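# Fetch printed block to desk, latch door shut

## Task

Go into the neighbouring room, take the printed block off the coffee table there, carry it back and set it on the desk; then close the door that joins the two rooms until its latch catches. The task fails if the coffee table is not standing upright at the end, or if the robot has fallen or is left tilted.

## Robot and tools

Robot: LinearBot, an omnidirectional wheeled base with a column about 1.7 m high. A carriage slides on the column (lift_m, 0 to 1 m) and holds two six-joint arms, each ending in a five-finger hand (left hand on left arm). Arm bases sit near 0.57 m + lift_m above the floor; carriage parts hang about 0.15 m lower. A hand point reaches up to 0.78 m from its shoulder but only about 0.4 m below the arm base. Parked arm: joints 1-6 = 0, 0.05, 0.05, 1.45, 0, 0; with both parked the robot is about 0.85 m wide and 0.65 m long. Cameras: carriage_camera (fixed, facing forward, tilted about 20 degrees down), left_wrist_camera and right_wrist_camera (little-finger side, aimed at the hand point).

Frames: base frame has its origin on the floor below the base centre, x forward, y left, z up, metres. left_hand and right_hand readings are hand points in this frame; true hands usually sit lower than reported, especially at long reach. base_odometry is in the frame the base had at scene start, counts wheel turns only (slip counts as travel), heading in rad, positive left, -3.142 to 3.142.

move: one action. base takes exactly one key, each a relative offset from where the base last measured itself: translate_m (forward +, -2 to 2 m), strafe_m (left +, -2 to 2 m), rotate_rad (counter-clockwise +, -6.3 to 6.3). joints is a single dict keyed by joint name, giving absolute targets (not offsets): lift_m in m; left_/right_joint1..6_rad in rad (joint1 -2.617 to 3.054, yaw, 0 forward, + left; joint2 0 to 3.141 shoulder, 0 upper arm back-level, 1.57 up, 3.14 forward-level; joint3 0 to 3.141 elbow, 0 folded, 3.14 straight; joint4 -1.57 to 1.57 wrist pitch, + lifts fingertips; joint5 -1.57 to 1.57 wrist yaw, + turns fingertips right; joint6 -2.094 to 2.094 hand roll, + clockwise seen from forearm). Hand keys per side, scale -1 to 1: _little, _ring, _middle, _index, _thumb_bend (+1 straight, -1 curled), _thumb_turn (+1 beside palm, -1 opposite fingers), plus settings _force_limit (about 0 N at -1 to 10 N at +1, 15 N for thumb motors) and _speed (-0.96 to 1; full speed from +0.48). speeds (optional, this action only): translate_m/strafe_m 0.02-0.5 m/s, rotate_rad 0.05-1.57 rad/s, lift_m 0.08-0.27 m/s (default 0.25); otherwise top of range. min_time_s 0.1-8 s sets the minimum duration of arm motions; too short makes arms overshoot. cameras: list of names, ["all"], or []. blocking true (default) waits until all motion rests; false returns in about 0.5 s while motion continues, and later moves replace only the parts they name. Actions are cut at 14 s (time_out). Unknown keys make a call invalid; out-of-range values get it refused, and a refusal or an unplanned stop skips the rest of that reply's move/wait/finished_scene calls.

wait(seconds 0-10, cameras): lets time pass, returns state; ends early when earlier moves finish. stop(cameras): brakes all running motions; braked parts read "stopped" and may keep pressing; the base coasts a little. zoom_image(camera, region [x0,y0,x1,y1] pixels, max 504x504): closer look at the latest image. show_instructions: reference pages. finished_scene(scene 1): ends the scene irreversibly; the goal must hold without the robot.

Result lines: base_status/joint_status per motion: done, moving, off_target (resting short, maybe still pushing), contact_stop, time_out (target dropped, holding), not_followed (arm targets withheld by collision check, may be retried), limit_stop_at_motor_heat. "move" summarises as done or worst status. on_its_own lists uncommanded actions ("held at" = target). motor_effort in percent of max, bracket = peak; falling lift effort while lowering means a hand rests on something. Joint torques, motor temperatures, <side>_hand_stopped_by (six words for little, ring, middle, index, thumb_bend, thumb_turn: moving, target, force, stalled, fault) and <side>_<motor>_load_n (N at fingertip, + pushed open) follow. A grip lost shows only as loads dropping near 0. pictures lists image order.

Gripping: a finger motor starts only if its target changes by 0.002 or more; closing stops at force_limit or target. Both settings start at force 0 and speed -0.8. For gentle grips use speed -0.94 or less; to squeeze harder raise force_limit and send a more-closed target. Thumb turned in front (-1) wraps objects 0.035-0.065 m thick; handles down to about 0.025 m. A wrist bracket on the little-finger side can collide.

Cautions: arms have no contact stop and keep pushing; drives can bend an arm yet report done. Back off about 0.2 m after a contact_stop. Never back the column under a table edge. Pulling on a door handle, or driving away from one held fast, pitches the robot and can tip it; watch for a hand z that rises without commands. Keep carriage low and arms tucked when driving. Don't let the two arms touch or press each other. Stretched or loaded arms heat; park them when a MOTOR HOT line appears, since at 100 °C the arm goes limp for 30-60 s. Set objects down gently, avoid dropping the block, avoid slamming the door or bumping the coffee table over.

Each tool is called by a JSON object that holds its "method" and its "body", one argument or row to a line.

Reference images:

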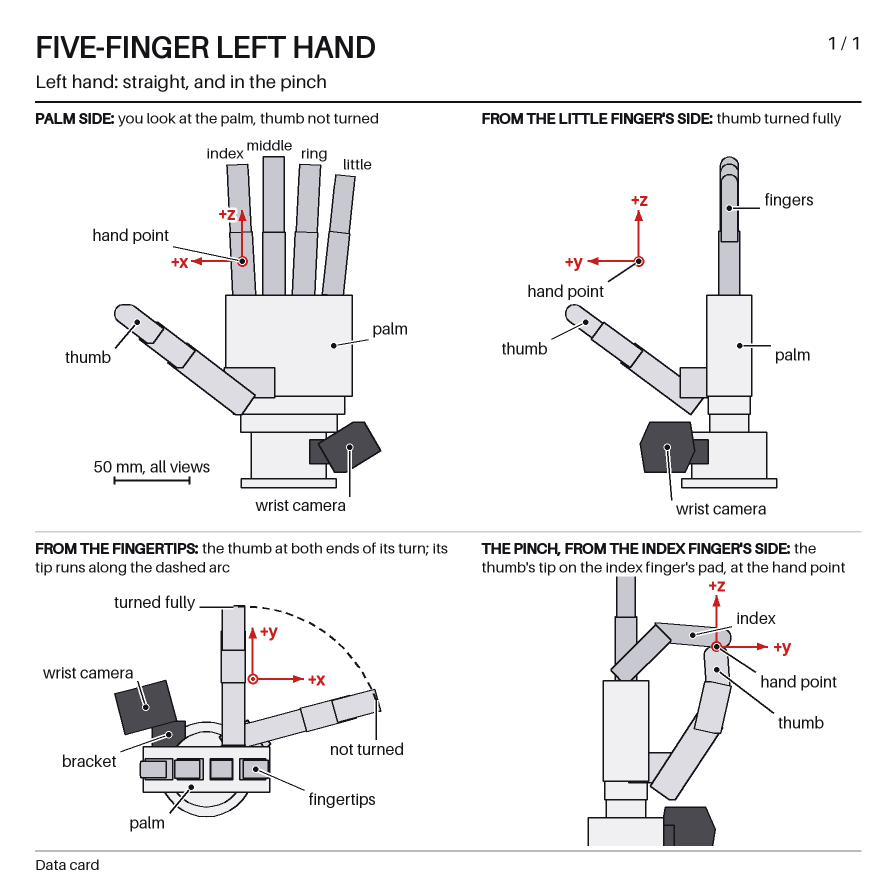

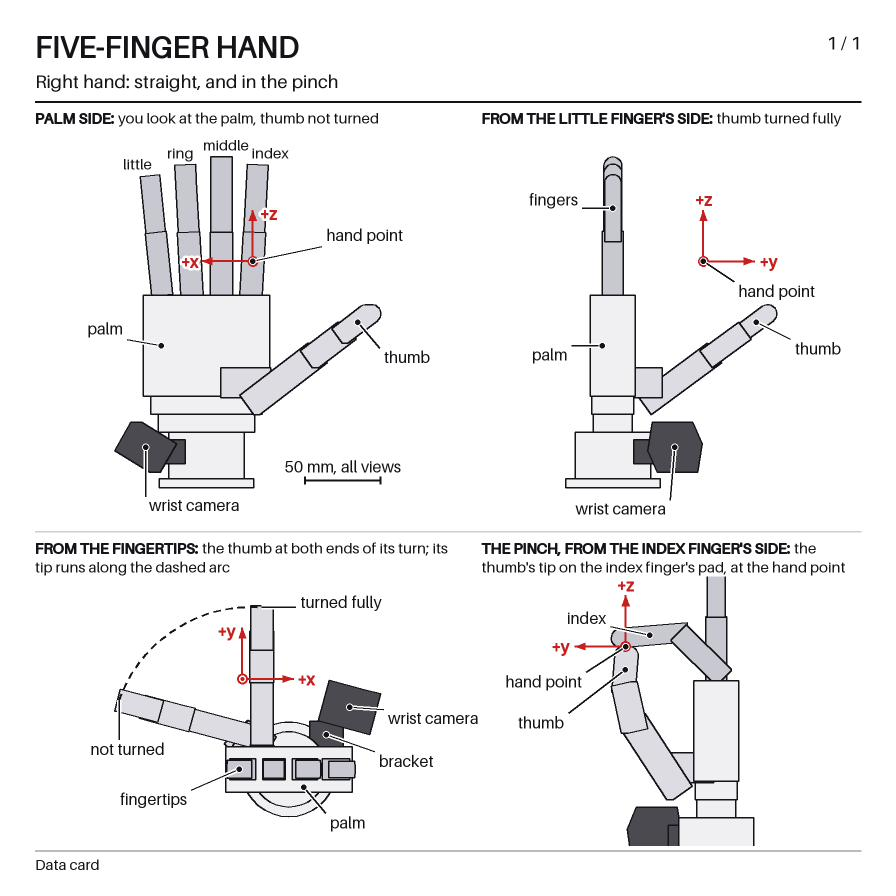

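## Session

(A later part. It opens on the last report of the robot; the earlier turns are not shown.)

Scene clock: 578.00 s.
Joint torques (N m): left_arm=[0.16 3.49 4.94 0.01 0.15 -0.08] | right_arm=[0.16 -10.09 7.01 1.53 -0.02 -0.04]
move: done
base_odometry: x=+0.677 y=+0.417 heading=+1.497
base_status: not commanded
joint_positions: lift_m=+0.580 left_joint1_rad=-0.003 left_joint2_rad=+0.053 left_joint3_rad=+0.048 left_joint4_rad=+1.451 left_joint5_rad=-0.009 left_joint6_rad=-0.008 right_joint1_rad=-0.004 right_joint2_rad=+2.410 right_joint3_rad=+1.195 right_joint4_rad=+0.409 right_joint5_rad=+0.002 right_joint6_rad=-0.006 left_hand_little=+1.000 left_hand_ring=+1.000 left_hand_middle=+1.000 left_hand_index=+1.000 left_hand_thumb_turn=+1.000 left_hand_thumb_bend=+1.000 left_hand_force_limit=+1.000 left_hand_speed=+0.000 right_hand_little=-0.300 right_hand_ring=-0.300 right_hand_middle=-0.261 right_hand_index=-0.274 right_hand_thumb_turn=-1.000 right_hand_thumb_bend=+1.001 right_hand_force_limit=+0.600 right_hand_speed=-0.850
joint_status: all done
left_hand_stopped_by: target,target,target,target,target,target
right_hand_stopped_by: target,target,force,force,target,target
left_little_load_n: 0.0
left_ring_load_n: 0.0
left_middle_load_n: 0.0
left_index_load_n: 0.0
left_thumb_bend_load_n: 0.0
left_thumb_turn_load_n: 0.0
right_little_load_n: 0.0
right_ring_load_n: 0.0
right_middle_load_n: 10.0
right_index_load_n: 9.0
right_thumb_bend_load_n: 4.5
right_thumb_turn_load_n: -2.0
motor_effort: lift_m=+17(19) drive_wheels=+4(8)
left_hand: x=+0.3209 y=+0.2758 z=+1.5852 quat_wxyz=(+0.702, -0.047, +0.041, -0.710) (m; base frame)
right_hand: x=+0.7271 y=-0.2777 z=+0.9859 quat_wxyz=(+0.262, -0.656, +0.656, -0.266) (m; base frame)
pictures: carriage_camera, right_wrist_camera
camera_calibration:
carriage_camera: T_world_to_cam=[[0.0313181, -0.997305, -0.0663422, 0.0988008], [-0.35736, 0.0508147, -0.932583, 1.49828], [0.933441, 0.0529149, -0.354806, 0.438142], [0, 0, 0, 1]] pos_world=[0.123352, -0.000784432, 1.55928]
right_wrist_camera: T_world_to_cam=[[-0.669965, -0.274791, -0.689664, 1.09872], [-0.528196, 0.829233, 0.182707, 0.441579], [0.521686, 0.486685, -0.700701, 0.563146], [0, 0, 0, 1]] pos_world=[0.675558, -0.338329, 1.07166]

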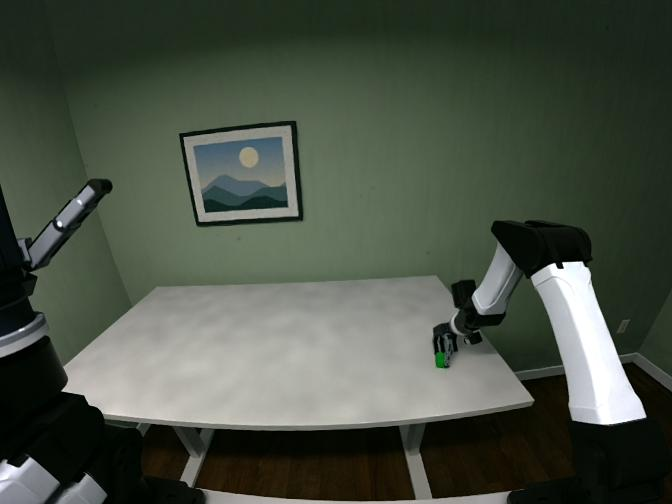

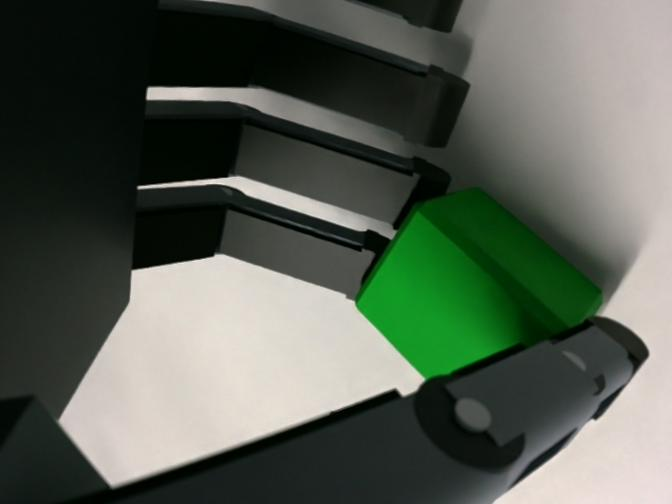

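{"method": "move", "body": {
  "joints": {"lift_m": 0.555},
  "speeds": {"lift_m": 0.08},
  "cameras": []
}}

{"method": "move", "body": {
  "joints": {"lift_m": 0.54},
  "speeds": {"lift_m": 0.08},
  "cameras": ["carriage_camera", "right_wrist_camera"]
}}

{"method": "zoom_image", "body": {
  "camera": "carriage_camera",
  "region": [380, 260, 540, 420]
}}

Scene clock: 583.10 s.
Joint torques (N m): left_arm=[0.34 3.43 4.88 0.01 0.14 -0.08] | right_arm=[0.17 -8.55 5.19 1.2 0.02 -0.08]
move: done
base_odometry: x=+0.677 y=+0.417 heading=+1.497
base_status: not commanded
joint_positions: lift_m=+0.555 left_joint1_rad=-0.003 left_joint2_rad=+0.053 left_joint3_rad=+0.048 left_joint4_rad=+1.451 left_joint5_rad=-0.009 left_joint6_rad=-0.008 right_joint1_rad=-0.004 right_joint2_rad=+2.391 right_joint3_rad=+1.218 right_joint4_rad=+0.459 right_joint5_rad=-0.002 right_joint6_rad=-0.002 left_hand_little=+1.000 left_hand_ring=+1.000 left_hand_middle=+1.000 left_hand_index=+1.000 left_hand_thumb_turn=+1.000 left_hand_thumb_bend=+1.000 left_hand_force_limit=+1.000 left_hand_speed=+0.000 right_hand_little=-0.300 right_hand_ring=-0.300 right_hand_middle=-0.261 right_hand_index=-0.274 right_hand_thumb_turn=-1.000 right_hand_thumb_bend=+1.001 right_hand_force_limit=+0.600 right_hand_speed=-0.850
joint_status: all done
left_hand_stopped_by: target,target,target,target,target,target
right_hand_stopped_by: target,target,force,force,target,target
left_little_load_n: 0.0
left_ring_load_n: 0.0
left_middle_load_n: 0.0
left_index_load_n: 0.0
left_thumb_bend_load_n: 0.0
left_thumb_turn_load_n: 0.0
right_little_load_n: 0.0
right_ring_load_n: 0.0
right_middle_load_n: 8.5
right_index_load_n: 8.0
right_thumb_bend_load_n: 4.0
right_thumb_turn_load_n: -3.0
motor_effort: lift_m=+15(18) drive_wheels=+4(7)
left_hand: x=+0.3209 y=+0.2758 z=+1.5604 quat_wxyz=(+0.702, -0.047, +0.041, -0.710) (m; base frame)
right_hand: x=+0.7533 y=-0.2766 z=+0.9852 quat_wxyz=(+0.294, -0.643, +0.643, -0.294) (m; base frame)
pictures: none
No camera images: "cameras" was empty.

Scene clock: 583.67 s.
Joint torques (N m): left_arm=[0.17 3.44 4.96 0.03 0.18 -0.1] | right_arm=[0.09 -7.53 4.56 0.93 0.03 -0.11]
move: done
base_odometry: x=+0.677 y=+0.417 heading=+1.497
base_status: not commanded
joint_positions: lift_m=+0.540 left_joint1_rad=-0.003 left_joint2_rad=+0.053 left_joint3_rad=+0.048 left_joint4_rad=+1.451 left_joint5_rad=-0.009 left_joint6_rad=-0.008 right_joint1_rad=-0.004 right_joint2_rad=+2.377 right_joint3_rad=+1.227 right_joint4_rad=+0.492 right_joint5_rad=-0.004 right_joint6_rad=+0.001 left_hand_little=+1.000 left_hand_ring=+1.000 left_hand_middle=+1.000 left_hand_index=+1.000 left_hand_thumb_turn=+1.000 left_hand_thumb_bend=+1.000 left_hand_force_limit=+1.000 left_hand_speed=+0.000 right_hand_little=-0.300 right_hand_ring=-0.300 right_hand_middle=-0.261 right_hand_index=-0.274 right_hand_thumb_turn=-1.000 right_hand_thumb_bend=+1.001 right_hand_force_limit=+0.600 right_hand_speed=-0.850
joint_status: all done
left_hand_stopped_by: target,target,target,target,target,target
right_hand_stopped_by: target,target,force,force,target,target
left_little_load_n: 0.0
left_ring_load_n: 0.0
left_middle_load_n: 0.0
left_index_load_n: 0.0
left_thumb_bend_load_n: 0.0
left_thumb_turn_load_n: 0.0
right_little_load_n: 0.0
right_ring_load_n: 0.0
right_middle_load_n: 7.5
right_index_load_n: 7.0
right_thumb_bend_load_n: 3.5
right_thumb_turn_load_n: -3.0
motor_effort: lift_m=+15(17) drive_wheels=+4(4)
left_hand: x=+0.3208 y=+0.2758 z=+1.5455 quat_wxyz=(+0.702, -0.047, +0.041, -0.710) (m; base frame)
right_hand: x=+0.7669 y=-0.2762 z=+0.9853 quat_wxyz=(+0.312, -0.634, +0.636, -0.310) (m; base frame)
pictures: carriage_camera, right_wrist_camera
camera_calibration:
carriage_camera: T_world_to_cam=[[0.0313181, -0.997305, -0.0663422, 0.096167], [-0.35736, 0.0508147, -0.932583, 1.46126], [0.933441, 0.0529149, -0.354806, 0.424056], [0, 0, 0, 1]] pos_world=[0.123352, -0.000784432, 1.51958]
right_wrist_camera: T_world_to_cam=[[-0.562394, -0.268797, -0.78196, 1.13549], [-0.550053, 0.82771, 0.11108, 0.548316], [0.617378, 0.49259, -0.613351, 0.383493], [0, 0, 0, 1]] pos_world=[0.703436, -0.337534, 1.06222]

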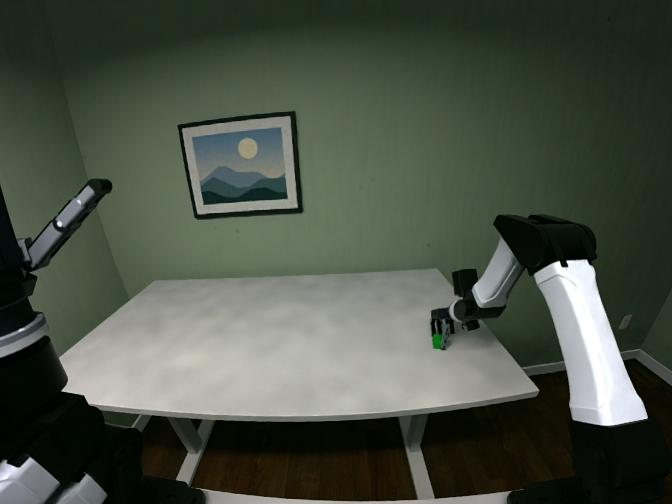

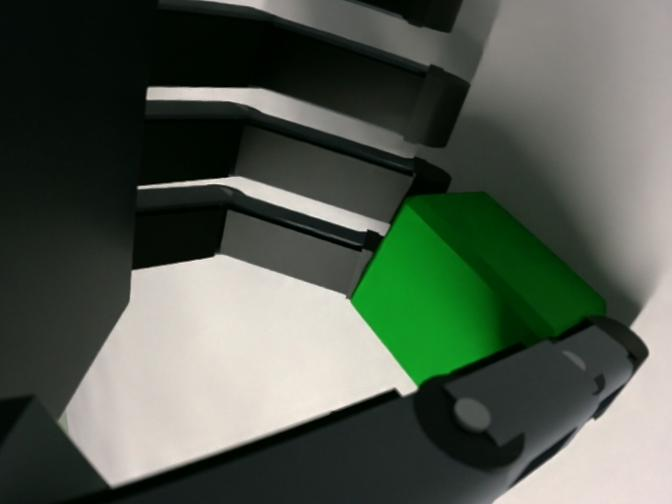

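Scaled by 3.150 from the camera's 672x504 image, which has a finer 960x720 frame.

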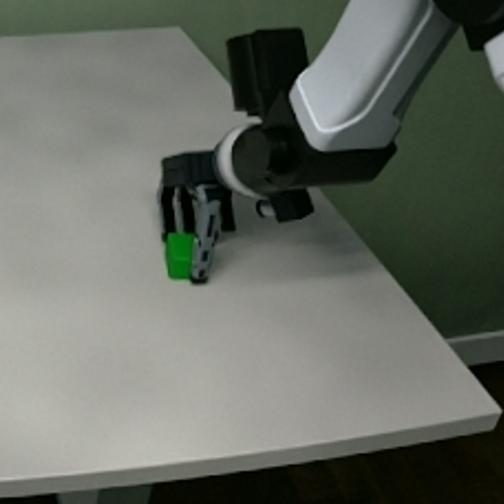

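{"method": "move", "body": {
  "joints": {"lift_m": 0.58},
  "speeds": {"lift_m": 0.08},
  "cameras": ["right_wrist_camera"]
}}

Scene clock: 586.77 s.
Joint torques (N m): left_arm=[0.17 3.48 4.9 -0.02 0.14 -0.06] | right_arm=[0.16 -9.78 5.01 1.54 0.03 -0.11]
move: done
base_odometry: x=+0.677 y=+0.417 heading=+1.497
base_status: not commanded
joint_positions: lift_m=+0.580 left_joint1_rad=-0.003 left_joint2_rad=+0.053 left_joint3_rad=+0.048 left_joint4_rad=+1.451 left_joint5_rad=-0.009 left_joint6_rad=-0.008 right_joint1_rad=-0.004 right_joint2_rad=+2.406 right_joint3_rad=+1.217 right_joint4_rad=+0.413 right_joint5_rad=-0.004 right_joint6_rad=+0.001 left_hand_little=+1.000 left_hand_ring=+1.000 left_hand_middle=+1.000 left_hand_index=+1.000 left_hand_thumb_turn=+1.000 left_hand_thumb_bend=+1.000 left_hand_force_limit=+1.000 left_hand_speed=+0.000 right_hand_little=-0.300 right_hand_ring=-0.300 right_hand_middle=-0.261 right_hand_index=-0.274 right_hand_thumb_turn=-1.000 right_hand_thumb_bend=+1.001 right_hand_force_limit=+0.600 right_hand_speed=-0.850
joint_status: all done
left_hand_stopped_by: target,target,target,target,target,target
right_hand_stopped_by: target,target,force,force,target,target
left_little_load_n: 0.0
left_ring_load_n: 0.0
left_middle_load_n: 0.0
left_index_load_n: 0.0
left_thumb_bend_load_n: 0.0
left_thumb_turn_load_n: 0.0
right_little_load_n: 0.0
right_ring_load_n: 0.0
right_middle_load_n: 9.0
right_index_load_n: 8.0
right_thumb_bend_load_n: 3.5
right_thumb_turn_load_n: -2.5
motor_effort: lift_m=+19(23) drive_wheels=+3(7)
left_hand: x=+0.3207 y=+0.2758 z=+1.5850 quat_wxyz=(+0.702, -0.047, +0.041, -0.710) (m; base frame)
right_hand: x=+0.7385 y=-0.2761 z=+0.9946 quat_wxyz=(+0.274, -0.651, +0.653, -0.273) (m; base frame)
pictures: right_wrist_camera
camera_calibration:
right_wrist_camera: T_world_to_cam=[[-0.649661, -0.26839, -0.711272, 1.12116], [-0.533323, 0.82765, 0.174822, 0.455837], [0.541763, 0.492912, -0.68083, 0.529649], [0, 0, 0, 1]] pos_world=[0.68454, -0.337435, 1.07836]

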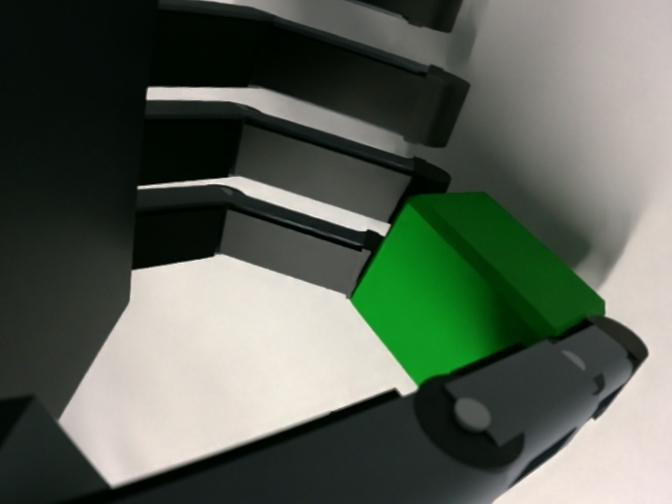

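{"method": "move", "body": {
  "joints": {"lift_m": 0.57},
  "speeds": {"lift_m": 0.08},
  "cameras": ["right_wrist_camera"]
}}

Scene clock: 588.73 s.
Joint torques (N m): left_arm=[0.28 3.58 4.92 0 0.14 -0.08] | right_arm=[0.02 -9.94 5.08 1.49 0.03 -0.11]
move: done
base_odometry: x=+0.677 y=+0.417 heading=+1.497
base_status: not commanded
joint_positions: lift_m=+0.570 left_joint1_rad=-0.003 left_joint2_rad=+0.053 left_joint3_rad=+0.048 left_joint4_rad=+1.453 left_joint5_rad=-0.009 left_joint6_rad=-0.008 right_joint1_rad=-0.004 right_joint2_rad=+2.408 right_joint3_rad=+1.217 right_joint4_rad=+0.418 right_joint5_rad=-0.004 right_joint6_rad=+0.001 left_hand_little=+1.000 left_hand_ring=+1.000 left_hand_middle=+1.000 left_hand_index=+1.000 left_hand_thumb_turn=+1.000 left_hand_thumb_bend=+1.000 left_hand_force_limit=+1.000 left_hand_speed=+0.000 right_hand_little=-0.300 right_hand_ring=-0.300 right_hand_middle=-0.261 right_hand_index=-0.274 right_hand_thumb_turn=-1.000 right_hand_thumb_bend=+1.001 right_hand_force_limit=+0.600 right_hand_speed=-0.850
joint_status: all done
left_hand_stopped_by: target,target,target,target,target,target
right_hand_stopped_by: target,target,force,force,target,target
left_little_load_n: 0.0
left_ring_load_n: 0.0
left_middle_load_n: 0.0
left_index_load_n: 0.0
left_thumb_bend_load_n: 0.0
left_thumb_turn_load_n: 0.0
right_little_load_n: 0.0
right_ring_load_n: 0.0
right_middle_load_n: 8.5
right_index_load_n: 8.0
right_thumb_bend_load_n: 3.5
right_thumb_turn_load_n: -2.0
motor_effort: lift_m=+16(19) drive_wheels=+3(7)
left_hand: x=+0.3203 y=+0.2758 z=+1.5755 quat_wxyz=(+0.702, -0.047, +0.040, -0.710) (m; base frame)
right_hand: x=+0.7392 y=-0.2761 z=+0.9848 quat_wxyz=(+0.275, -0.651, +0.653, -0.274) (m; base frame)
pictures: right_wrist_camera
camera_calibration:
right_wrist_camera: T_world_to_cam=[[-0.647488, -0.268417, -0.71324, 1.1149], [-0.533864, 0.827647, 0.173175, 0.460007], [0.543828, 0.492902, -0.67919, 0.519512], [0, 0, 0, 1]] pos_world=[0.684938, -0.337534, 1.06837]

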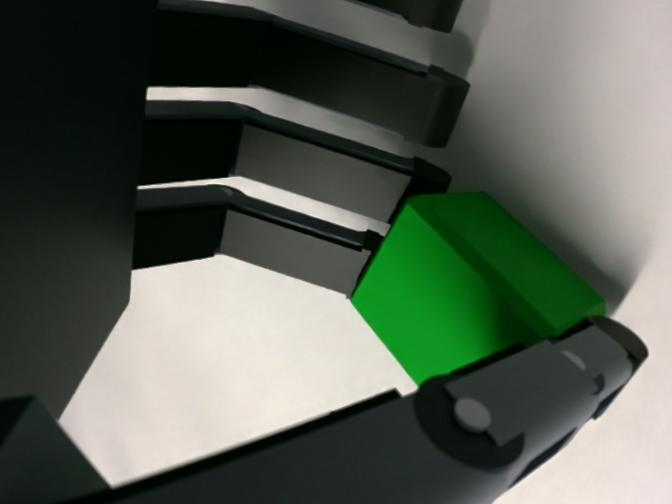

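{"method": "move", "body": {
  "joints": {"lift_m": 0.565},
  "speeds": {"lift_m": 0.08},
  "cameras": []
}}

{"method": "move", "body": {
  "joints": {"right_hand_speed": -0.8, "right_hand_index": 0.5, "right_hand_middle": 0.5, "right_hand_ring": 0.5, "right_hand_little": 0.5},
  "cameras": ["right_wrist_camera"]
}}

Scene clock: 592.10 s.
Joint torques (N m): left_arm=[0.35 3.55 4.97 0 0.14 -0.09] | right_arm=[0.1 -9.95 5.07 1.27 0.05 -0.11]
move: done
base_odometry: x=+0.677 y=+0.417 heading=+1.497
base_status: not commanded
joint_positions: lift_m=+0.565 left_joint1_rad=-0.003 left_joint2_rad=+0.053 left_joint3_rad=+0.048 left_joint4_rad=+1.453 left_joint5_rad=-0.009 left_joint6_rad=-0.008 right_joint1_rad=-0.004 right_joint2_rad=+2.407 right_joint3_rad=+1.217 right_joint4_rad=+0.444 right_joint5_rad=-0.004 right_joint6_rad=+0.001 left_hand_little=+1.000 left_hand_ring=+1.000 left_hand_middle=+1.000 left_hand_index=+1.000 left_hand_thumb_turn=+1.000 left_hand_thumb_bend=+1.000 left_hand_force_limit=+1.000 left_hand_speed=+0.000 right_hand_little=-0.300 right_hand_ring=-0.300 right_hand_middle=-0.261 right_hand_index=-0.274 right_hand_thumb_turn=-1.000 right_hand_thumb_bend=+1.001 right_hand_force_limit=+0.600 right_hand_speed=-0.850
joint_status: all done
left_hand_stopped_by: target,target,target,target,target,target
right_hand_stopped_by: target,target,force,force,target,target
left_little_load_n: 0.0
left_ring_load_n: 0.0
left_middle_load_n: 0.0
left_index_load_n: 0.0
left_thumb_bend_load_n: 0.0
left_thumb_turn_load_n: 0.0
right_little_load_n: 0.0
right_ring_load_n: 0.0
right_middle_load_n: 7.5
right_index_load_n: 7.5
right_thumb_bend_load_n: 4.0
right_thumb_turn_load_n: -2.0
motor_effort: lift_m=+16(17) drive_wheels=+4(7)
left_hand: x=+0.3203 y=+0.2758 z=+1.5706 quat_wxyz=(+0.702, -0.047, +0.040, -0.710) (m; base frame)
right_hand: x=+0.7454 y=-0.2761 z=+0.9844 quat_wxyz=(+0.284, -0.647, +0.649, -0.283) (m; base frame)
pictures: none
No camera images: "cameras" was empty.

Scene clock: 594.03 s.
Joint torques (N m): left_arm=[0.25 3.51 4.94 0 0.16 -0.09] | right_arm=[0.2 -9.58 5.14 1.23 0.03 -0.1]
move: done
base_odometry: x=+0.677 y=+0.417 heading=+1.497
base_status: not commanded
joint_positions: lift_m=+0.565 left_joint1_rad=-0.003 left_joint2_rad=+0.053 left_joint3_rad=+0.048 left_joint4_rad=+1.453 left_joint5_rad=-0.009 left_joint6_rad=-0.008 right_joint1_rad=-0.004 right_joint2_rad=+2.403 right_joint3_rad=+1.217 right_joint4_rad=+0.455 right_joint5_rad=-0.004 right_joint6_rad=+0.001 left_hand_little=+1.000 left_hand_ring=+1.000 left_hand_middle=+1.000 left_hand_index=+1.000 left_hand_thumb_turn=+1.000 left_hand_thumb_bend=+1.000 left_hand_force_limit=+1.000 left_hand_speed=+0.000 right_hand_little=+0.500 right_hand_ring=+0.500 right_hand_middle=+0.499 right_hand_index=+0.500 right_hand_thumb_turn=-1.000 right_hand_thumb_bend=+1.000 right_hand_force_limit=+0.600 right_hand_speed=-0.800
joint_status: all done
left_hand_stopped_by: target,target,target,target,target,target
right_hand_stopped_by: target,target,target,target,target,target
left_little_load_n: 0.0
left_ring_load_n: 0.0
left_middle_load_n: 0.0
left_index_load_n: 0.0
left_thumb_bend_load_n: 0.0
left_thumb_turn_load_n: 0.0
right_little_load_n: 0.0
right_ring_load_n: -0.5
right_middle_load_n: -3.0
right_index_load_n: 0.0
right_thumb_bend_load_n: 0.0
right_thumb_turn_load_n: 0.0
motor_effort: lift_m=+16(16) drive_wheels=+4(7)
left_hand: x=+0.3203 y=+0.2758 z=+1.5706 quat_wxyz=(+0.702, -0.047, +0.040, -0.710) (m; base frame)
right_hand: x=+0.7491 y=-0.2761 z=+0.9884 quat_wxyz=(+0.290, -0.645, +0.646, -0.288) (m; base frame)
pictures: right_wrist_camera
camera_calibration:
right_wrist_camera: T_world_to_cam=[[-0.616042, -0.268563, -0.740517, 1.12727], [-0.541119, 0.827447, 0.150071, 0.492779], [0.572435, 0.493158, -0.655067, 0.471304], [0, 0, 0, 1]] pos_world=[0.691306, -0.337433, 1.06954]

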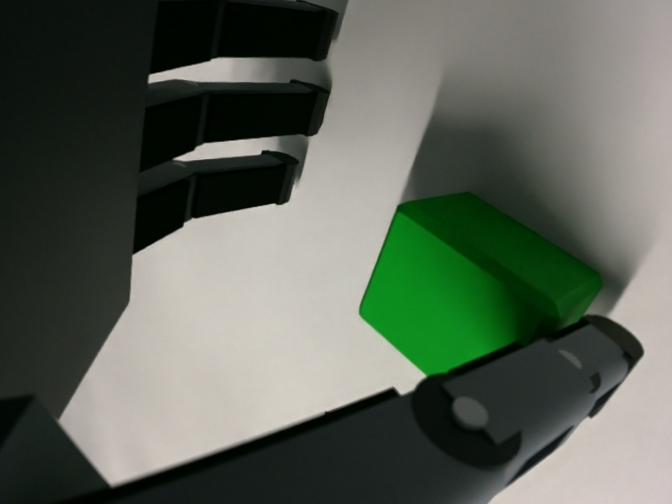

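{"method": "move", "body": {
  "joints": {"lift_m": 0.7},
  "speeds": {"lift_m": 0.1},
  "cameras": ["carriage_camera", "right_wrist_camera"]
}}

Scene clock: 597.30 s.
Joint torques (N m): left_arm=[0.23 3.58 4.97 -0.01 0.15 -0.05] | right_arm=[0.1 -9.92 5.09 1.56 0.07 -0.11]
move: done
base_odometry: x=+0.677 y=+0.417 heading=+1.497
base_status: not commanded
joint_positions: lift_m=+0.700 left_joint1_rad=-0.003 left_joint2_rad=+0.053 left_joint3_rad=+0.048 left_joint4_rad=+1.453 left_joint5_rad=-0.009 left_joint6_rad=-0.008 right_joint1_rad=-0.004 right_joint2_rad=+2.408 right_joint3_rad=+1.217 right_joint4_rad=+0.413 right_joint5_rad=-0.004 right_joint6_rad=+0.001 left_hand_little=+1.000 left_hand_ring=+1.000 left_hand_middle=+1.000 left_hand_index=+1.000 left_hand_thumb_turn=+1.000 left_hand_thumb_bend=+1.000 left_hand_force_limit=+1.000 left_hand_speed=+0.000 right_hand_little=+0.500 right_hand_ring=+0.500 right_hand_middle=+0.499 right_hand_index=+0.500 right_hand_thumb_turn=-1.000 right_hand_thumb_bend=+1.000 right_hand_force_limit=+0.600 right_hand_speed=-0.800
joint_status: all done
left_hand_stopped_by: target,target,target,target,target,target
right_hand_stopped_by: target,target,target,target,target,target
left_little_load_n: 0.0
left_ring_load_n: 0.0
left_middle_load_n: 0.0
left_index_load_n: 0.0
left_thumb_bend_load_n: 0.0
left_thumb_turn_load_n: 0.0
right_little_load_n: 0.0
right_ring_load_n: 0.0
right_middle_load_n: -0.5
right_index_load_n: 0.0
right_thumb_bend_load_n: 0.0
right_thumb_turn_load_n: 0.0
motor_effort: lift_m=+19(25) drive_wheels=+3(7)
left_hand: x=+0.3202 y=+0.2758 z=+1.7052 quat_wxyz=(+0.702, -0.047, +0.040, -0.710) (m; base frame)
right_hand: x=+0.7383 y=-0.2760 z=+1.1140 quat_wxyz=(+0.274, -0.651, +0.653, -0.272) (m; base frame)
pictures: carriage_camera, right_wrist_camera
camera_calibration:
carriage_camera: T_world_to_cam=[[0.0313181, -0.997305, -0.0663422, 0.106749], [-0.35736, 0.0508147, -0.932583, 1.61], [0.933441, 0.0529149, -0.354806, 0.480648], [0, 0, 0, 1]] pos_world=[0.123352, -0.000784432, 1.67908]
right_wrist_camera: T_world_to_cam=[[-0.650167, -0.268354, -0.710823, 1.20578], [-0.533428, 0.827432, 0.175532, 0.434005], [0.541053, 0.493297, -0.681116, 0.612003], [0, 0, 0, 1]] pos_world=[0.684341, -0.337434, 1.19776]

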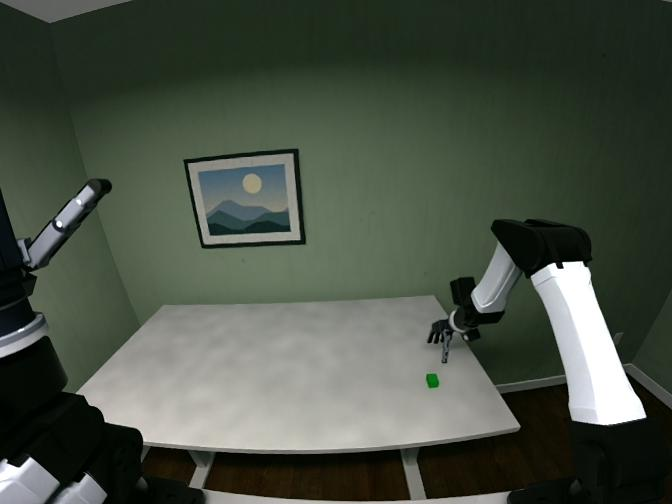

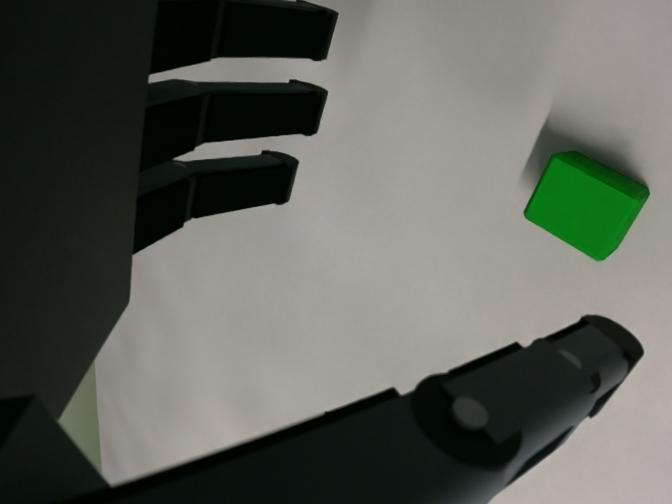

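{"method": "move", "body": {
  "base": {"translate_m": -0.5},
  "speeds": {"translate_m": 0.25},
  "joints": {"right_joint1_rad": 0.0, "right_joint2_rad": 0.05, "right_joint3_rad": 0.05, "right_joint4_rad": 1.45, "right_joint5_rad": 0, "right_joint6_rad": 0, "left_hand_thumb_turn": -1.0},
  "min_time_s": 3,
  "cameras": []
}}

{"method": "move", "body": {
  "base": {"rotate_rad": 1.571},
  "joints": {"lift_m": 0.2, "right_hand_speed": 0.3, "right_hand_index": 1, "right_hand_middle": 1, "right_hand_ring": 1, "right_hand_little": 1},
  "speeds": {"rotate_rad": 1.0, "lift_m": 0.25},
  "cameras": ["carriage_camera"]
}}

Scene clock: 628.53 s.
Joint torques (N m): left_arm=[0.27 3.44 5 -0.02 0.18 -0.06] | right_arm=[-0.27 2.55 5.49 0.12 0.02 -0.11]
move: done
base_odometry: x=+0.640 y=-0.082 heading=+1.496
base_status: done
joint_positions: lift_m=+0.700 left_joint1_rad=-0.003 left_joint2_rad=+0.053 left_joint3_rad=+0.048 left_joint4_rad=+1.452 left_joint5_rad=-0.009 left_joint6_rad=-0.008 right_joint1_rad=-0.001 right_joint2_rad=+0.057 right_joint3_rad=+0.056 right_joint4_rad=+1.443 right_joint5_rad=-0.004 right_joint6_rad=+0.001 left_hand_little=+1.000 left_hand_ring=+1.000 left_hand_middle=+1.000 left_hand_index=+1.000 left_hand_thumb_turn=-1.000 left_hand_thumb_bend=+1.000 left_hand_force_limit=+1.000 left_hand_speed=+0.000 right_hand_little=+0.500 right_hand_ring=+0.500 right_hand_middle=+0.499 right_hand_index=+0.500 right_hand_thumb_turn=-1.000 right_hand_thumb_bend=+1.000 right_hand_force_limit=+0.600 right_hand_speed=-0.800
joint_status: all done
left_hand_stopped_by: target,target,target,target,target,target
right_hand_stopped_by: target,target,target,target,target,target
left_little_load_n: -0.5
left_ring_load_n: 0.0
left_middle_load_n: 0.0
left_index_load_n: 0.0
left_thumb_bend_load_n: 0.0
left_thumb_turn_load_n: 0.0
right_little_load_n: 0.0
right_ring_load_n: 0.0
right_middle_load_n: 0.0
right_index_load_n: 0.0
right_thumb_bend_load_n: 0.0
right_thumb_turn_load_n: 0.0
motor_effort: lift_m=+19(19) drive_wheels=-7(14)
left_hand: x=+0.3206 y=+0.2758 z=+1.7050 quat_wxyz=(+0.702, -0.047, +0.040, -0.710) (m; base frame)
right_hand: x=+0.3220 y=-0.2741 z=+1.7061 quat_wxyz=(+0.706, -0.047, +0.044, -0.706) (m; base frame)
pictures: none
No camera images: "cameras" was empty.

Scene clock: 631.67 s.
Joint torques (N m): left_arm=[0.23 3.43 4.9 0.01 0.13 -0.09] | right_arm=[-0.16 2.74 6.22 0.08 0.02 -0.1]
move: done
base_odometry: x=+0.640 y=-0.081 heading=+3.067
base_status: done
joint_positions: lift_m=+0.200 left_joint1_rad=-0.003 left_joint2_rad=+0.053 left_joint3_rad=+0.048 left_joint4_rad=+1.451 left_joint5_rad=-0.009 left_joint6_rad=-0.008 right_joint1_rad=-0.001 right_joint2_rad=+0.055 right_joint3_rad=+0.049 right_joint4_rad=+1.446 right_joint5_rad=-0.004 right_joint6_rad=+0.001 left_hand_little=+1.000 left_hand_ring=+1.000 left_hand_middle=+1.000 left_hand_index=+1.000 left_hand_thumb_turn=-1.000 left_hand_thumb_bend=+1.000 left_hand_force_limit=+1.000 left_hand_speed=+0.000 right_hand_little=+1.000 right_hand_ring=+1.000 right_hand_middle=+1.000 right_hand_index=+1.000 right_hand_thumb_turn=-1.000 right_hand_thumb_bend=+1.000 right_hand_force_limit=+0.600 right_hand_speed=+0.300
joint_status: all done
left_hand_stopped_by: target,target,target,target,target,target
right_hand_stopped_by: target,target,target,target,target,target
left_little_load_n: 0.0
left_ring_load_n: 0.0
left_middle_load_n: 0.0
left_index_load_n: 0.0
left_thumb_bend_load_n: 0.0
left_thumb_turn_load_n: 0.0
right_little_load_n: 0.0
right_ring_load_n: 0.0
right_middle_load_n: 0.0
right_index_load_n: 0.0
right_thumb_bend_load_n: 0.0
right_thumb_turn_load_n: 0.0
motor_effort: lift_m=+17(20) drive_wheels=+2(9)
left_hand: x=+0.3208 y=+0.2758 z=+1.2053 quat_wxyz=(+0.702, -0.047, +0.041, -0.710) (m; base frame)
right_hand: x=+0.3228 y=-0.2742 z=+1.2044 quat_wxyz=(+0.706, -0.048, +0.045, -0.706) (m; base frame)
pictures: carriage_camera
camera_calibration:
carriage_camera: T_world_to_cam=[[0.0313181, -0.997305, -0.0663422, 0.0735974], [-0.35736, 0.0508147, -0.932583, 1.14399], [0.933441, 0.0529149, -0.354806, 0.303351], [0, 0, 0, 1]] pos_world=[0.123352, -0.000784432, 1.17938]

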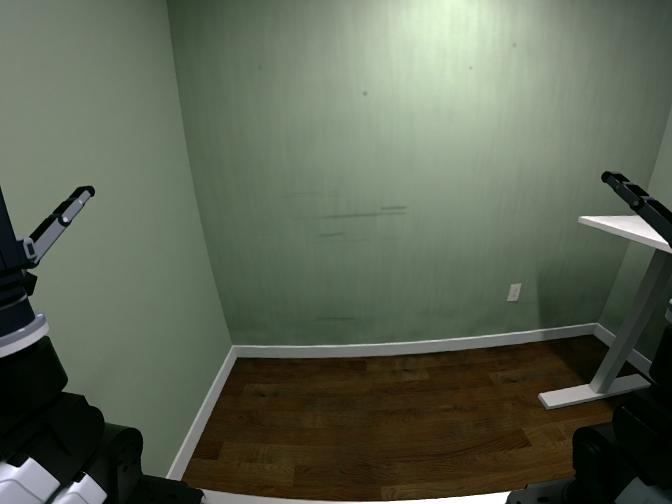

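{"method": "move", "body": {
  "base": {"translate_m": -1.2},
  "speeds": {"translate_m": 0.35},
  "cameras": ["carriage_camera"]
}}

Scene clock: 638.60 s.
Joint torques (N m): left_arm=[0.28 3.33 4.94 0.03 0.15 -0.08] | right_arm=[-0.16 2.7 6.13 0.06 0.01 -0.11]
move: done
base_odometry: x=+1.837 y=-0.170 heading=+3.068
base_status: done
joint_positions: lift_m=+0.200 left_joint1_rad=-0.003 left_joint2_rad=+0.053 left_joint3_rad=+0.048 left_joint4_rad=+1.450 left_joint5_rad=-0.009 left_joint6_rad=-0.008 right_joint1_rad=-0.001 right_joint2_rad=+0.055 right_joint3_rad=+0.049 right_joint4_rad=+1.447 right_joint5_rad=-0.004 right_joint6_rad=+0.001 left_hand_little=+1.000 left_hand_ring=+1.000 left_hand_middle=+1.000 left_hand_index=+1.000 left_hand_thumb_turn=-1.000 left_hand_thumb_bend=+1.000 left_hand_force_limit=+1.000 left_hand_speed=+0.000 right_hand_little=+1.000 right_hand_ring=+1.000 right_hand_middle=+1.000 right_hand_index=+1.000 right_hand_thumb_turn=-1.000 right_hand_thumb_bend=+1.000 right_hand_force_limit=+0.600 right_hand_speed=+0.300
joint_status: not commanded
left_hand_stopped_by: target,target,target,target,target,target
right_hand_stopped_by: target,target,target,target,target,target
left_little_load_n: 0.0
left_ring_load_n: 0.0
left_middle_load_n: 0.0
left_index_load_n: 0.0
left_thumb_bend_load_n: 0.0
left_thumb_turn_load_n: 0.0
right_little_load_n: 0.0
right_ring_load_n: 0.0
right_middle_load_n: 0.0
right_index_load_n: 0.0
right_thumb_bend_load_n: 0.0
right_thumb_turn_load_n: 0.0
motor_effort: lift_m=+17(17) drive_wheels=-6(15)
left_hand: x=+0.3210 y=+0.2758 z=+1.2052 quat_wxyz=(+0.702, -0.048, +0.041, -0.710) (m; base frame)
right_hand: x=+0.3224 y=-0.2742 z=+1.2045 quat_wxyz=(+0.706, -0.047, +0.044, -0.706) (m; base frame)
pictures: carriage_camera
camera_calibration:
carriage_camera: T_world_to_cam=[[0.0313181, -0.997305, -0.0663422, 0.0735974], [-0.35736, 0.0508147, -0.932583, 1.14399], [0.933441, 0.0529149, -0.354806, 0.303351], [0, 0, 0, 1]] pos_world=[0.123352, -0.000784432, 1.17938]

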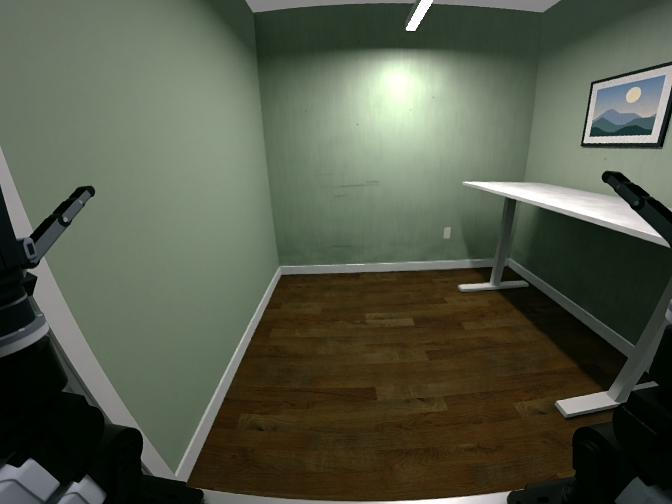

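{"method": "move", "body": {
  "base": {"strafe_m": 0.95},
  "speeds": {"strafe_m": 0.2},
  "cameras": ["carriage_camera"]
}}

{"method": "move", "body": {
  "base": {"strafe_m": 1.4},
  "speeds": {"strafe_m": 0.3},
  "cameras": ["carriage_camera"]
}}

Scene clock: 646.67 s.
Joint torques (N m): left_arm=[0.16 3.55 4.79 0.01 0.14 -0.07] | right_arm=[-0.12 2.71 6.19 0.05 0.03 -0.11]
move: done
base_odometry: x=+1.767 y=-1.117 heading=+3.068
base_status: done
joint_positions: lift_m=+0.200 left_joint1_rad=-0.003 left_joint2_rad=+0.053 left_joint3_rad=+0.048 left_joint4_rad=+1.450 left_joint5_rad=-0.009 left_joint6_rad=-0.008 right_joint1_rad=-0.001 right_joint2_rad=+0.055 right_joint3_rad=+0.049 right_joint4_rad=+1.447 right_joint5_rad=-0.004 right_joint6_rad=+0.001 left_hand_little=+1.000 left_hand_ring=+1.000 left_hand_middle=+1.000 left_hand_index=+1.000 left_hand_thumb_turn=-1.000 left_hand_thumb_bend=+1.000 left_hand_force_limit=+1.000 left_hand_speed=+0.000 right_hand_little=+1.000 right_hand_ring=+1.000 right_hand_middle=+1.000 right_hand_index=+1.000 right_hand_thumb_turn=-1.000 right_hand_thumb_bend=+1.000 right_hand_force_limit=+0.600 right_hand_speed=+0.300
joint_status: not commanded
left_hand_stopped_by: target,target,target,target,target,target
right_hand_stopped_by: target,target,target,target,target,target
left_little_load_n: 0.0
left_ring_load_n: 0.0
left_middle_load_n: 0.0
left_index_load_n: 0.0
left_thumb_bend_load_n: 0.0
left_thumb_turn_load_n: 0.0
right_little_load_n: 0.0
right_ring_load_n: -0.5
right_middle_load_n: 0.0
right_index_load_n: 0.0
right_thumb_bend_load_n: 0.0
right_thumb_turn_load_n: 0.0
motor_effort: lift_m=+17(17) drive_wheels=-3(6)
left_hand: x=+0.3210 y=+0.2757 z=+1.2052 quat_wxyz=(+0.702, -0.047, +0.041, -0.710) (m; base frame)
right_hand: x=+0.3224 y=-0.2742 z=+1.2045 quat_wxyz=(+0.706, -0.047, +0.044, -0.706) (m; base frame)
pictures: carriage_camera
camera_calibration:
carriage_camera: T_world_to_cam=[[0.0313181, -0.997305, -0.0663422, 0.0735974], [-0.35736, 0.0508147, -0.932583, 1.14399], [0.933441, 0.0529149, -0.354806, 0.303351], [0, 0, 0, 1]] pos_world=[0.123352, -0.000784432, 1.17938]

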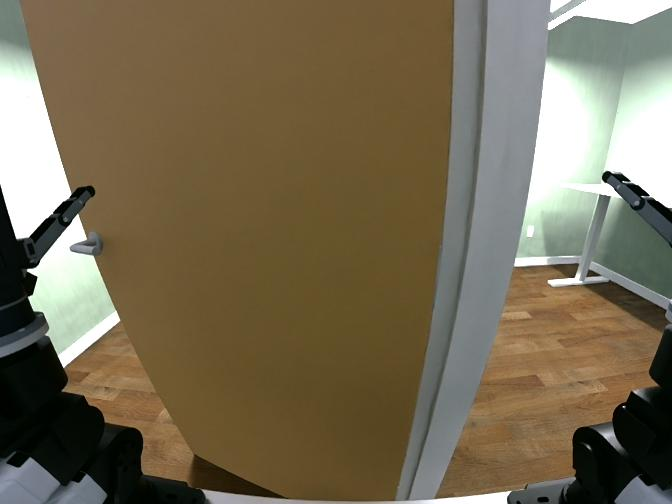

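Scene clock: 652.90 s.
Joint torques (N m): left_arm=[0.18 3.45 4.94 0.02 0.16 -0.09] | right_arm=[-0.2 2.67 6.19 0.07 0.02 -0.11]
move: done
base_odometry: x=+1.664 y=-2.514 heading=+3.068
base_status: done
joint_positions: lift_m=+0.200 left_joint1_rad=-0.003 left_joint2_rad=+0.053 left_joint3_rad=+0.048 left_joint4_rad=+1.450 left_joint5_rad=-0.009 left_joint6_rad=-0.008 right_joint1_rad=-0.001 right_joint2_rad=+0.055 right_joint3_rad=+0.049 right_joint4_rad=+1.447 right_joint5_rad=-0.004 right_joint6_rad=+0.001 left_hand_little=+1.000 left_hand_ring=+1.000 left_hand_middle=+1.000 left_hand_index=+1.000 left_hand_thumb_turn=-1.000 left_hand_thumb_bend=+1.000 left_hand_force_limit=+1.000 left_hand_speed=+0.000 right_hand_little=+1.000 right_hand_ring=+1.000 right_hand_middle=+1.000 right_hand_index=+1.000 right_hand_thumb_turn=-1.000 right_hand_thumb_bend=+1.000 right_hand_force_limit=+0.600 right_hand_speed=+0.300
joint_status: not commanded
left_hand_stopped_by: target,target,target,target,target,target
right_hand_stopped_by: target,target,target,target,target,target
left_little_load_n: 0.0
left_ring_load_n: 0.0
left_middle_load_n: -0.5
left_index_load_n: 0.0
left_thumb_bend_load_n: 0.0
left_thumb_turn_load_n: 0.0
right_little_load_n: 0.0
right_ring_load_n: 0.0
right_middle_load_n: 0.0
right_index_load_n: 0.0
right_thumb_bend_load_n: 0.0
right_thumb_turn_load_n: 0.0
motor_effort: lift_m=+17(17) drive_wheels=-3(8)
left_hand: x=+0.3210 y=+0.2758 z=+1.2052 quat_wxyz=(+0.702, -0.047, +0.041, -0.710) (m; base frame)
right_hand: x=+0.3224 y=-0.2741 z=+1.2045 quat_wxyz=(+0.706, -0.047, +0.044, -0.706) (m; base frame)
pictures: carriage_camera
camera_calibration:
carriage_camera: T_world_to_cam=[[0.0313181, -0.997305, -0.0663422, 0.0735974], [-0.35736, 0.0508147, -0.932583, 1.14399], [0.933441, 0.0529149, -0.354806, 0.303351], [0, 0, 0, 1]] pos_world=[0.123352, -0.000784432, 1.17938]

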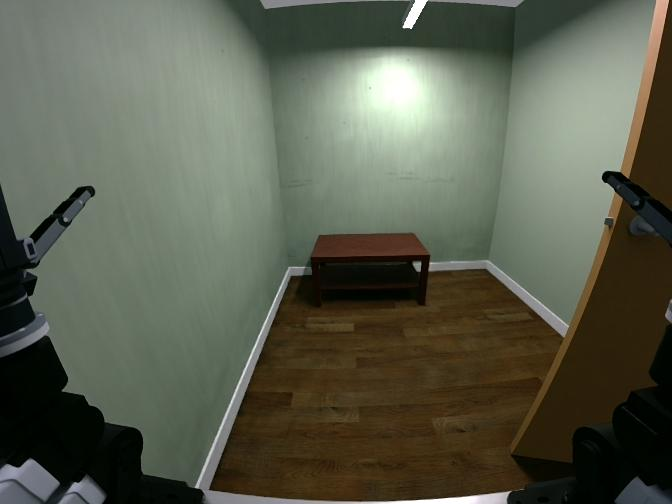

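{"method": "move", "body": {
  "base": {"rotate_rad": -1.571},
  "speeds": {"rotate_rad": 1.0},
  "cameras": ["carriage_camera"]
}}

Scene clock: 657.70 s.
Joint torques (N m): left_arm=[0.29 3.29 4.89 0.05 0.14 -0.07] | right_arm=[-0.17 2.73 6.22 0.09 0 -0.11]
move: done
base_odometry: x=+1.664 y=-2.514 heading=+1.497
base_status: done
joint_positions: lift_m=+0.200 left_joint1_rad=-0.003 left_joint2_rad=+0.053 left_joint3_rad=+0.048 left_joint4_rad=+1.450 left_joint5_rad=-0.009 left_joint6_rad=-0.008 right_joint1_rad=-0.001 right_joint2_rad=+0.055 right_joint3_rad=+0.049 right_joint4_rad=+1.447 right_joint5_rad=-0.004 right_joint6_rad=+0.001 left_hand_little=+1.000 left_hand_ring=+1.000 left_hand_middle=+1.000 left_hand_index=+1.000 left_hand_thumb_turn=-1.000 left_hand_thumb_bend=+1.000 left_hand_force_limit=+1.000 left_hand_speed=+0.000 right_hand_little=+1.000 right_hand_ring=+1.000 right_hand_middle=+1.000 right_hand_index=+1.000 right_hand_thumb_turn=-1.000 right_hand_thumb_bend=+1.000 right_hand_force_limit=+0.600 right_hand_speed=+0.300
joint_status: not commanded
left_hand_stopped_by: target,target,target,target,target,target
right_hand_stopped_by: target,target,target,target,target,target
left_little_load_n: 0.0
left_ring_load_n: 0.0
left_middle_load_n: 0.0
left_index_load_n: 0.0
left_thumb_bend_load_n: 0.0
left_thumb_turn_load_n: 0.0
right_little_load_n: 0.0
right_ring_load_n: 0.0
right_middle_load_n: 0.0
right_index_load_n: -0.5
right_thumb_bend_load_n: 0.0
right_thumb_turn_load_n: 0.0
motor_effort: lift_m=+17(17) drive_wheels=+2(10)
left_hand: x=+0.3211 y=+0.2758 z=+1.2052 quat_wxyz=(+0.702, -0.048, +0.041, -0.710) (m; base frame)
right_hand: x=+0.3225 y=-0.2742 z=+1.2045 quat_wxyz=(+0.706, -0.047, +0.045, -0.706) (m; base frame)
pictures: carriage_camera
camera_calibration:
carriage_camera: T_world_to_cam=[[0.0313181, -0.997305, -0.0663422, 0.0735974], [-0.35736, 0.0508147, -0.932583, 1.14399], [0.933441, 0.0529149, -0.354806, 0.303351], [0, 0, 0, 1]] pos_world=[0.123352, -0.000784432, 1.17938]

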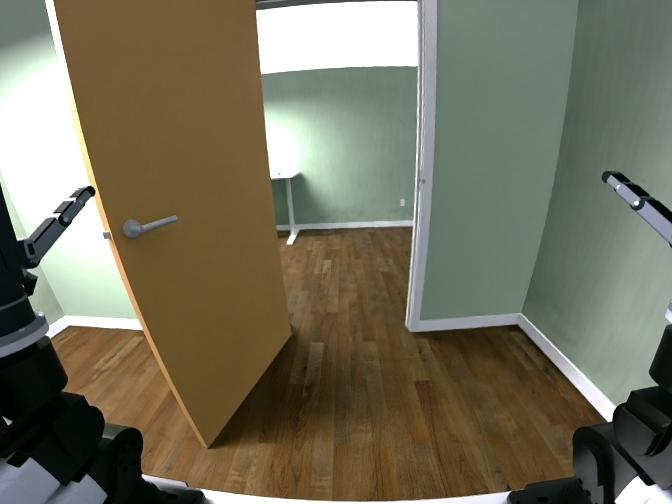

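{"method": "move", "body": {
  "joints": {"lift_m": 0.02, "left_joint1_rad": 1.15, "left_joint2_rad": 2.22, "left_joint3_rad": 2.02, "left_joint4_rad": 0.2},
  "min_time_s": 2.5,
  "cameras": ["carriage_camera", "left_wrist_camera"]
}}

Scene clock: 673.43 s.
Joint torques (N m): left_arm=[0.36 -11.22 9.22 2.18 0.08 -0.03] | right_arm=[-0.21 2.73 6.22 0.06 0.03 -0.11]
move: done
base_odometry: x=+1.664 y=-2.514 heading=+1.497
base_status: not commanded
joint_positions: lift_m=+0.020 left_joint1_rad=+1.147 left_joint2_rad=+2.210 left_joint3_rad=+1.987 left_joint4_rad=+0.201 left_joint5_rad=-0.003 left_joint6_rad=-0.008 right_joint1_rad=-0.001 right_joint2_rad=+0.054 right_joint3_rad=+0.049 right_joint4_rad=+1.447 right_joint5_rad=-0.004 right_joint6_rad=+0.001 left_hand_little=+1.000 left_hand_ring=+1.000 left_hand_middle=+1.000 left_hand_index=+1.000 left_hand_thumb_turn=-1.000 left_hand_thumb_bend=+1.000 left_hand_force_limit=+1.000 left_hand_speed=+0.000 right_hand_little=+1.000 right_hand_ring=+1.000 right_hand_middle=+1.000 right_hand_index=+1.000 right_hand_thumb_turn=-1.000 right_hand_thumb_bend=+1.000 right_hand_force_limit=+0.600 right_hand_speed=+0.300
joint_status: all done
left_hand_stopped_by: target,target,target,target,target,target
right_hand_stopped_by: target,target,target,target,target,target
left_little_load_n: 0.0
left_ring_load_n: -0.5
left_middle_load_n: 0.0
left_index_load_n: 0.0
left_thumb_bend_load_n: 0.0
left_thumb_turn_load_n: 0.0
right_little_load_n: 0.0
right_ring_load_n: 0.0
right_middle_load_n: 0.0
right_index_load_n: 0.0
right_thumb_bend_load_n: 0.0
right_thumb_turn_load_n: 0.0
motor_effort: lift_m=+17(17) drive_wheels=+2(2)
left_hand: x=+0.5412 y=+0.9278 z=+0.8439 quat_wxyz=(+0.683, -0.700, +0.147, -0.149) (m; base frame)
right_hand: x=+0.3222 y=-0.2742 z=+1.0246 quat_wxyz=(+0.706, -0.047, +0.044, -0.706) (m; base frame)
pictures: carriage_camera, left_wrist_camera
camera_calibration:
carriage_camera: T_world_to_cam=[[0.0313181, -0.997305, -0.0663422, 0.0616558], [-0.35736, 0.0508147, -0.932583, 0.976128], [0.933441, 0.0529149, -0.354806, 0.239486], [0, 0, 0, 1]] pos_world=[0.123352, -0.000784432, 0.999382]
left_wrist_camera: T_world_to_cam=[[0.247329, -0.00816634, 0.968897, -0.936084], [0.531739, -0.834787, -0.142772, 0.606267], [0.809989, 0.550512, -0.202125, -0.665126], [0, 0, 0, 1]] pos_world=[0.447889, 0.86462, 0.859089]

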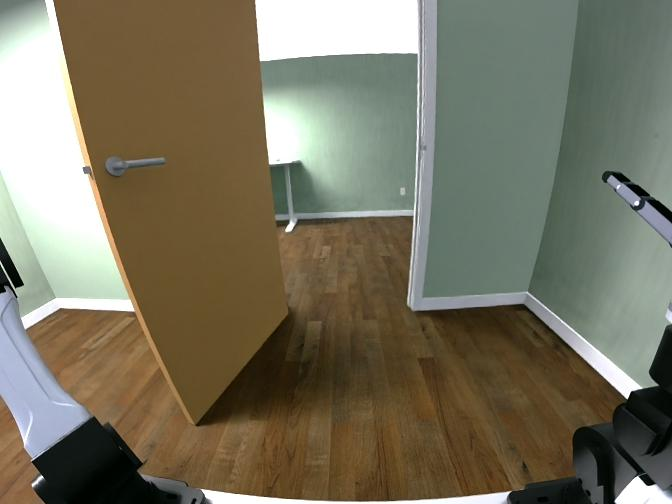

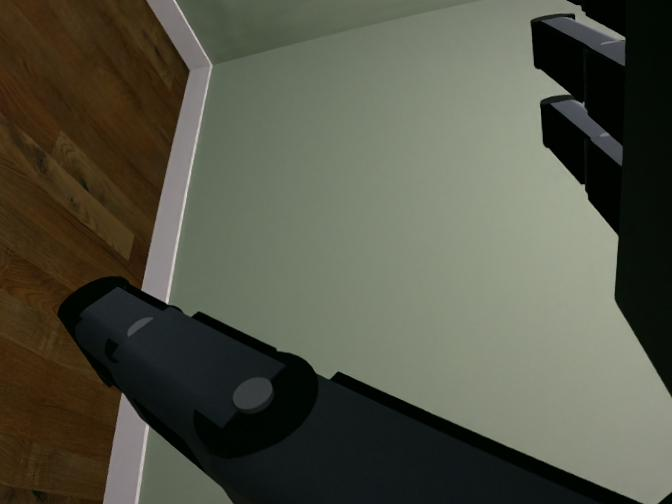

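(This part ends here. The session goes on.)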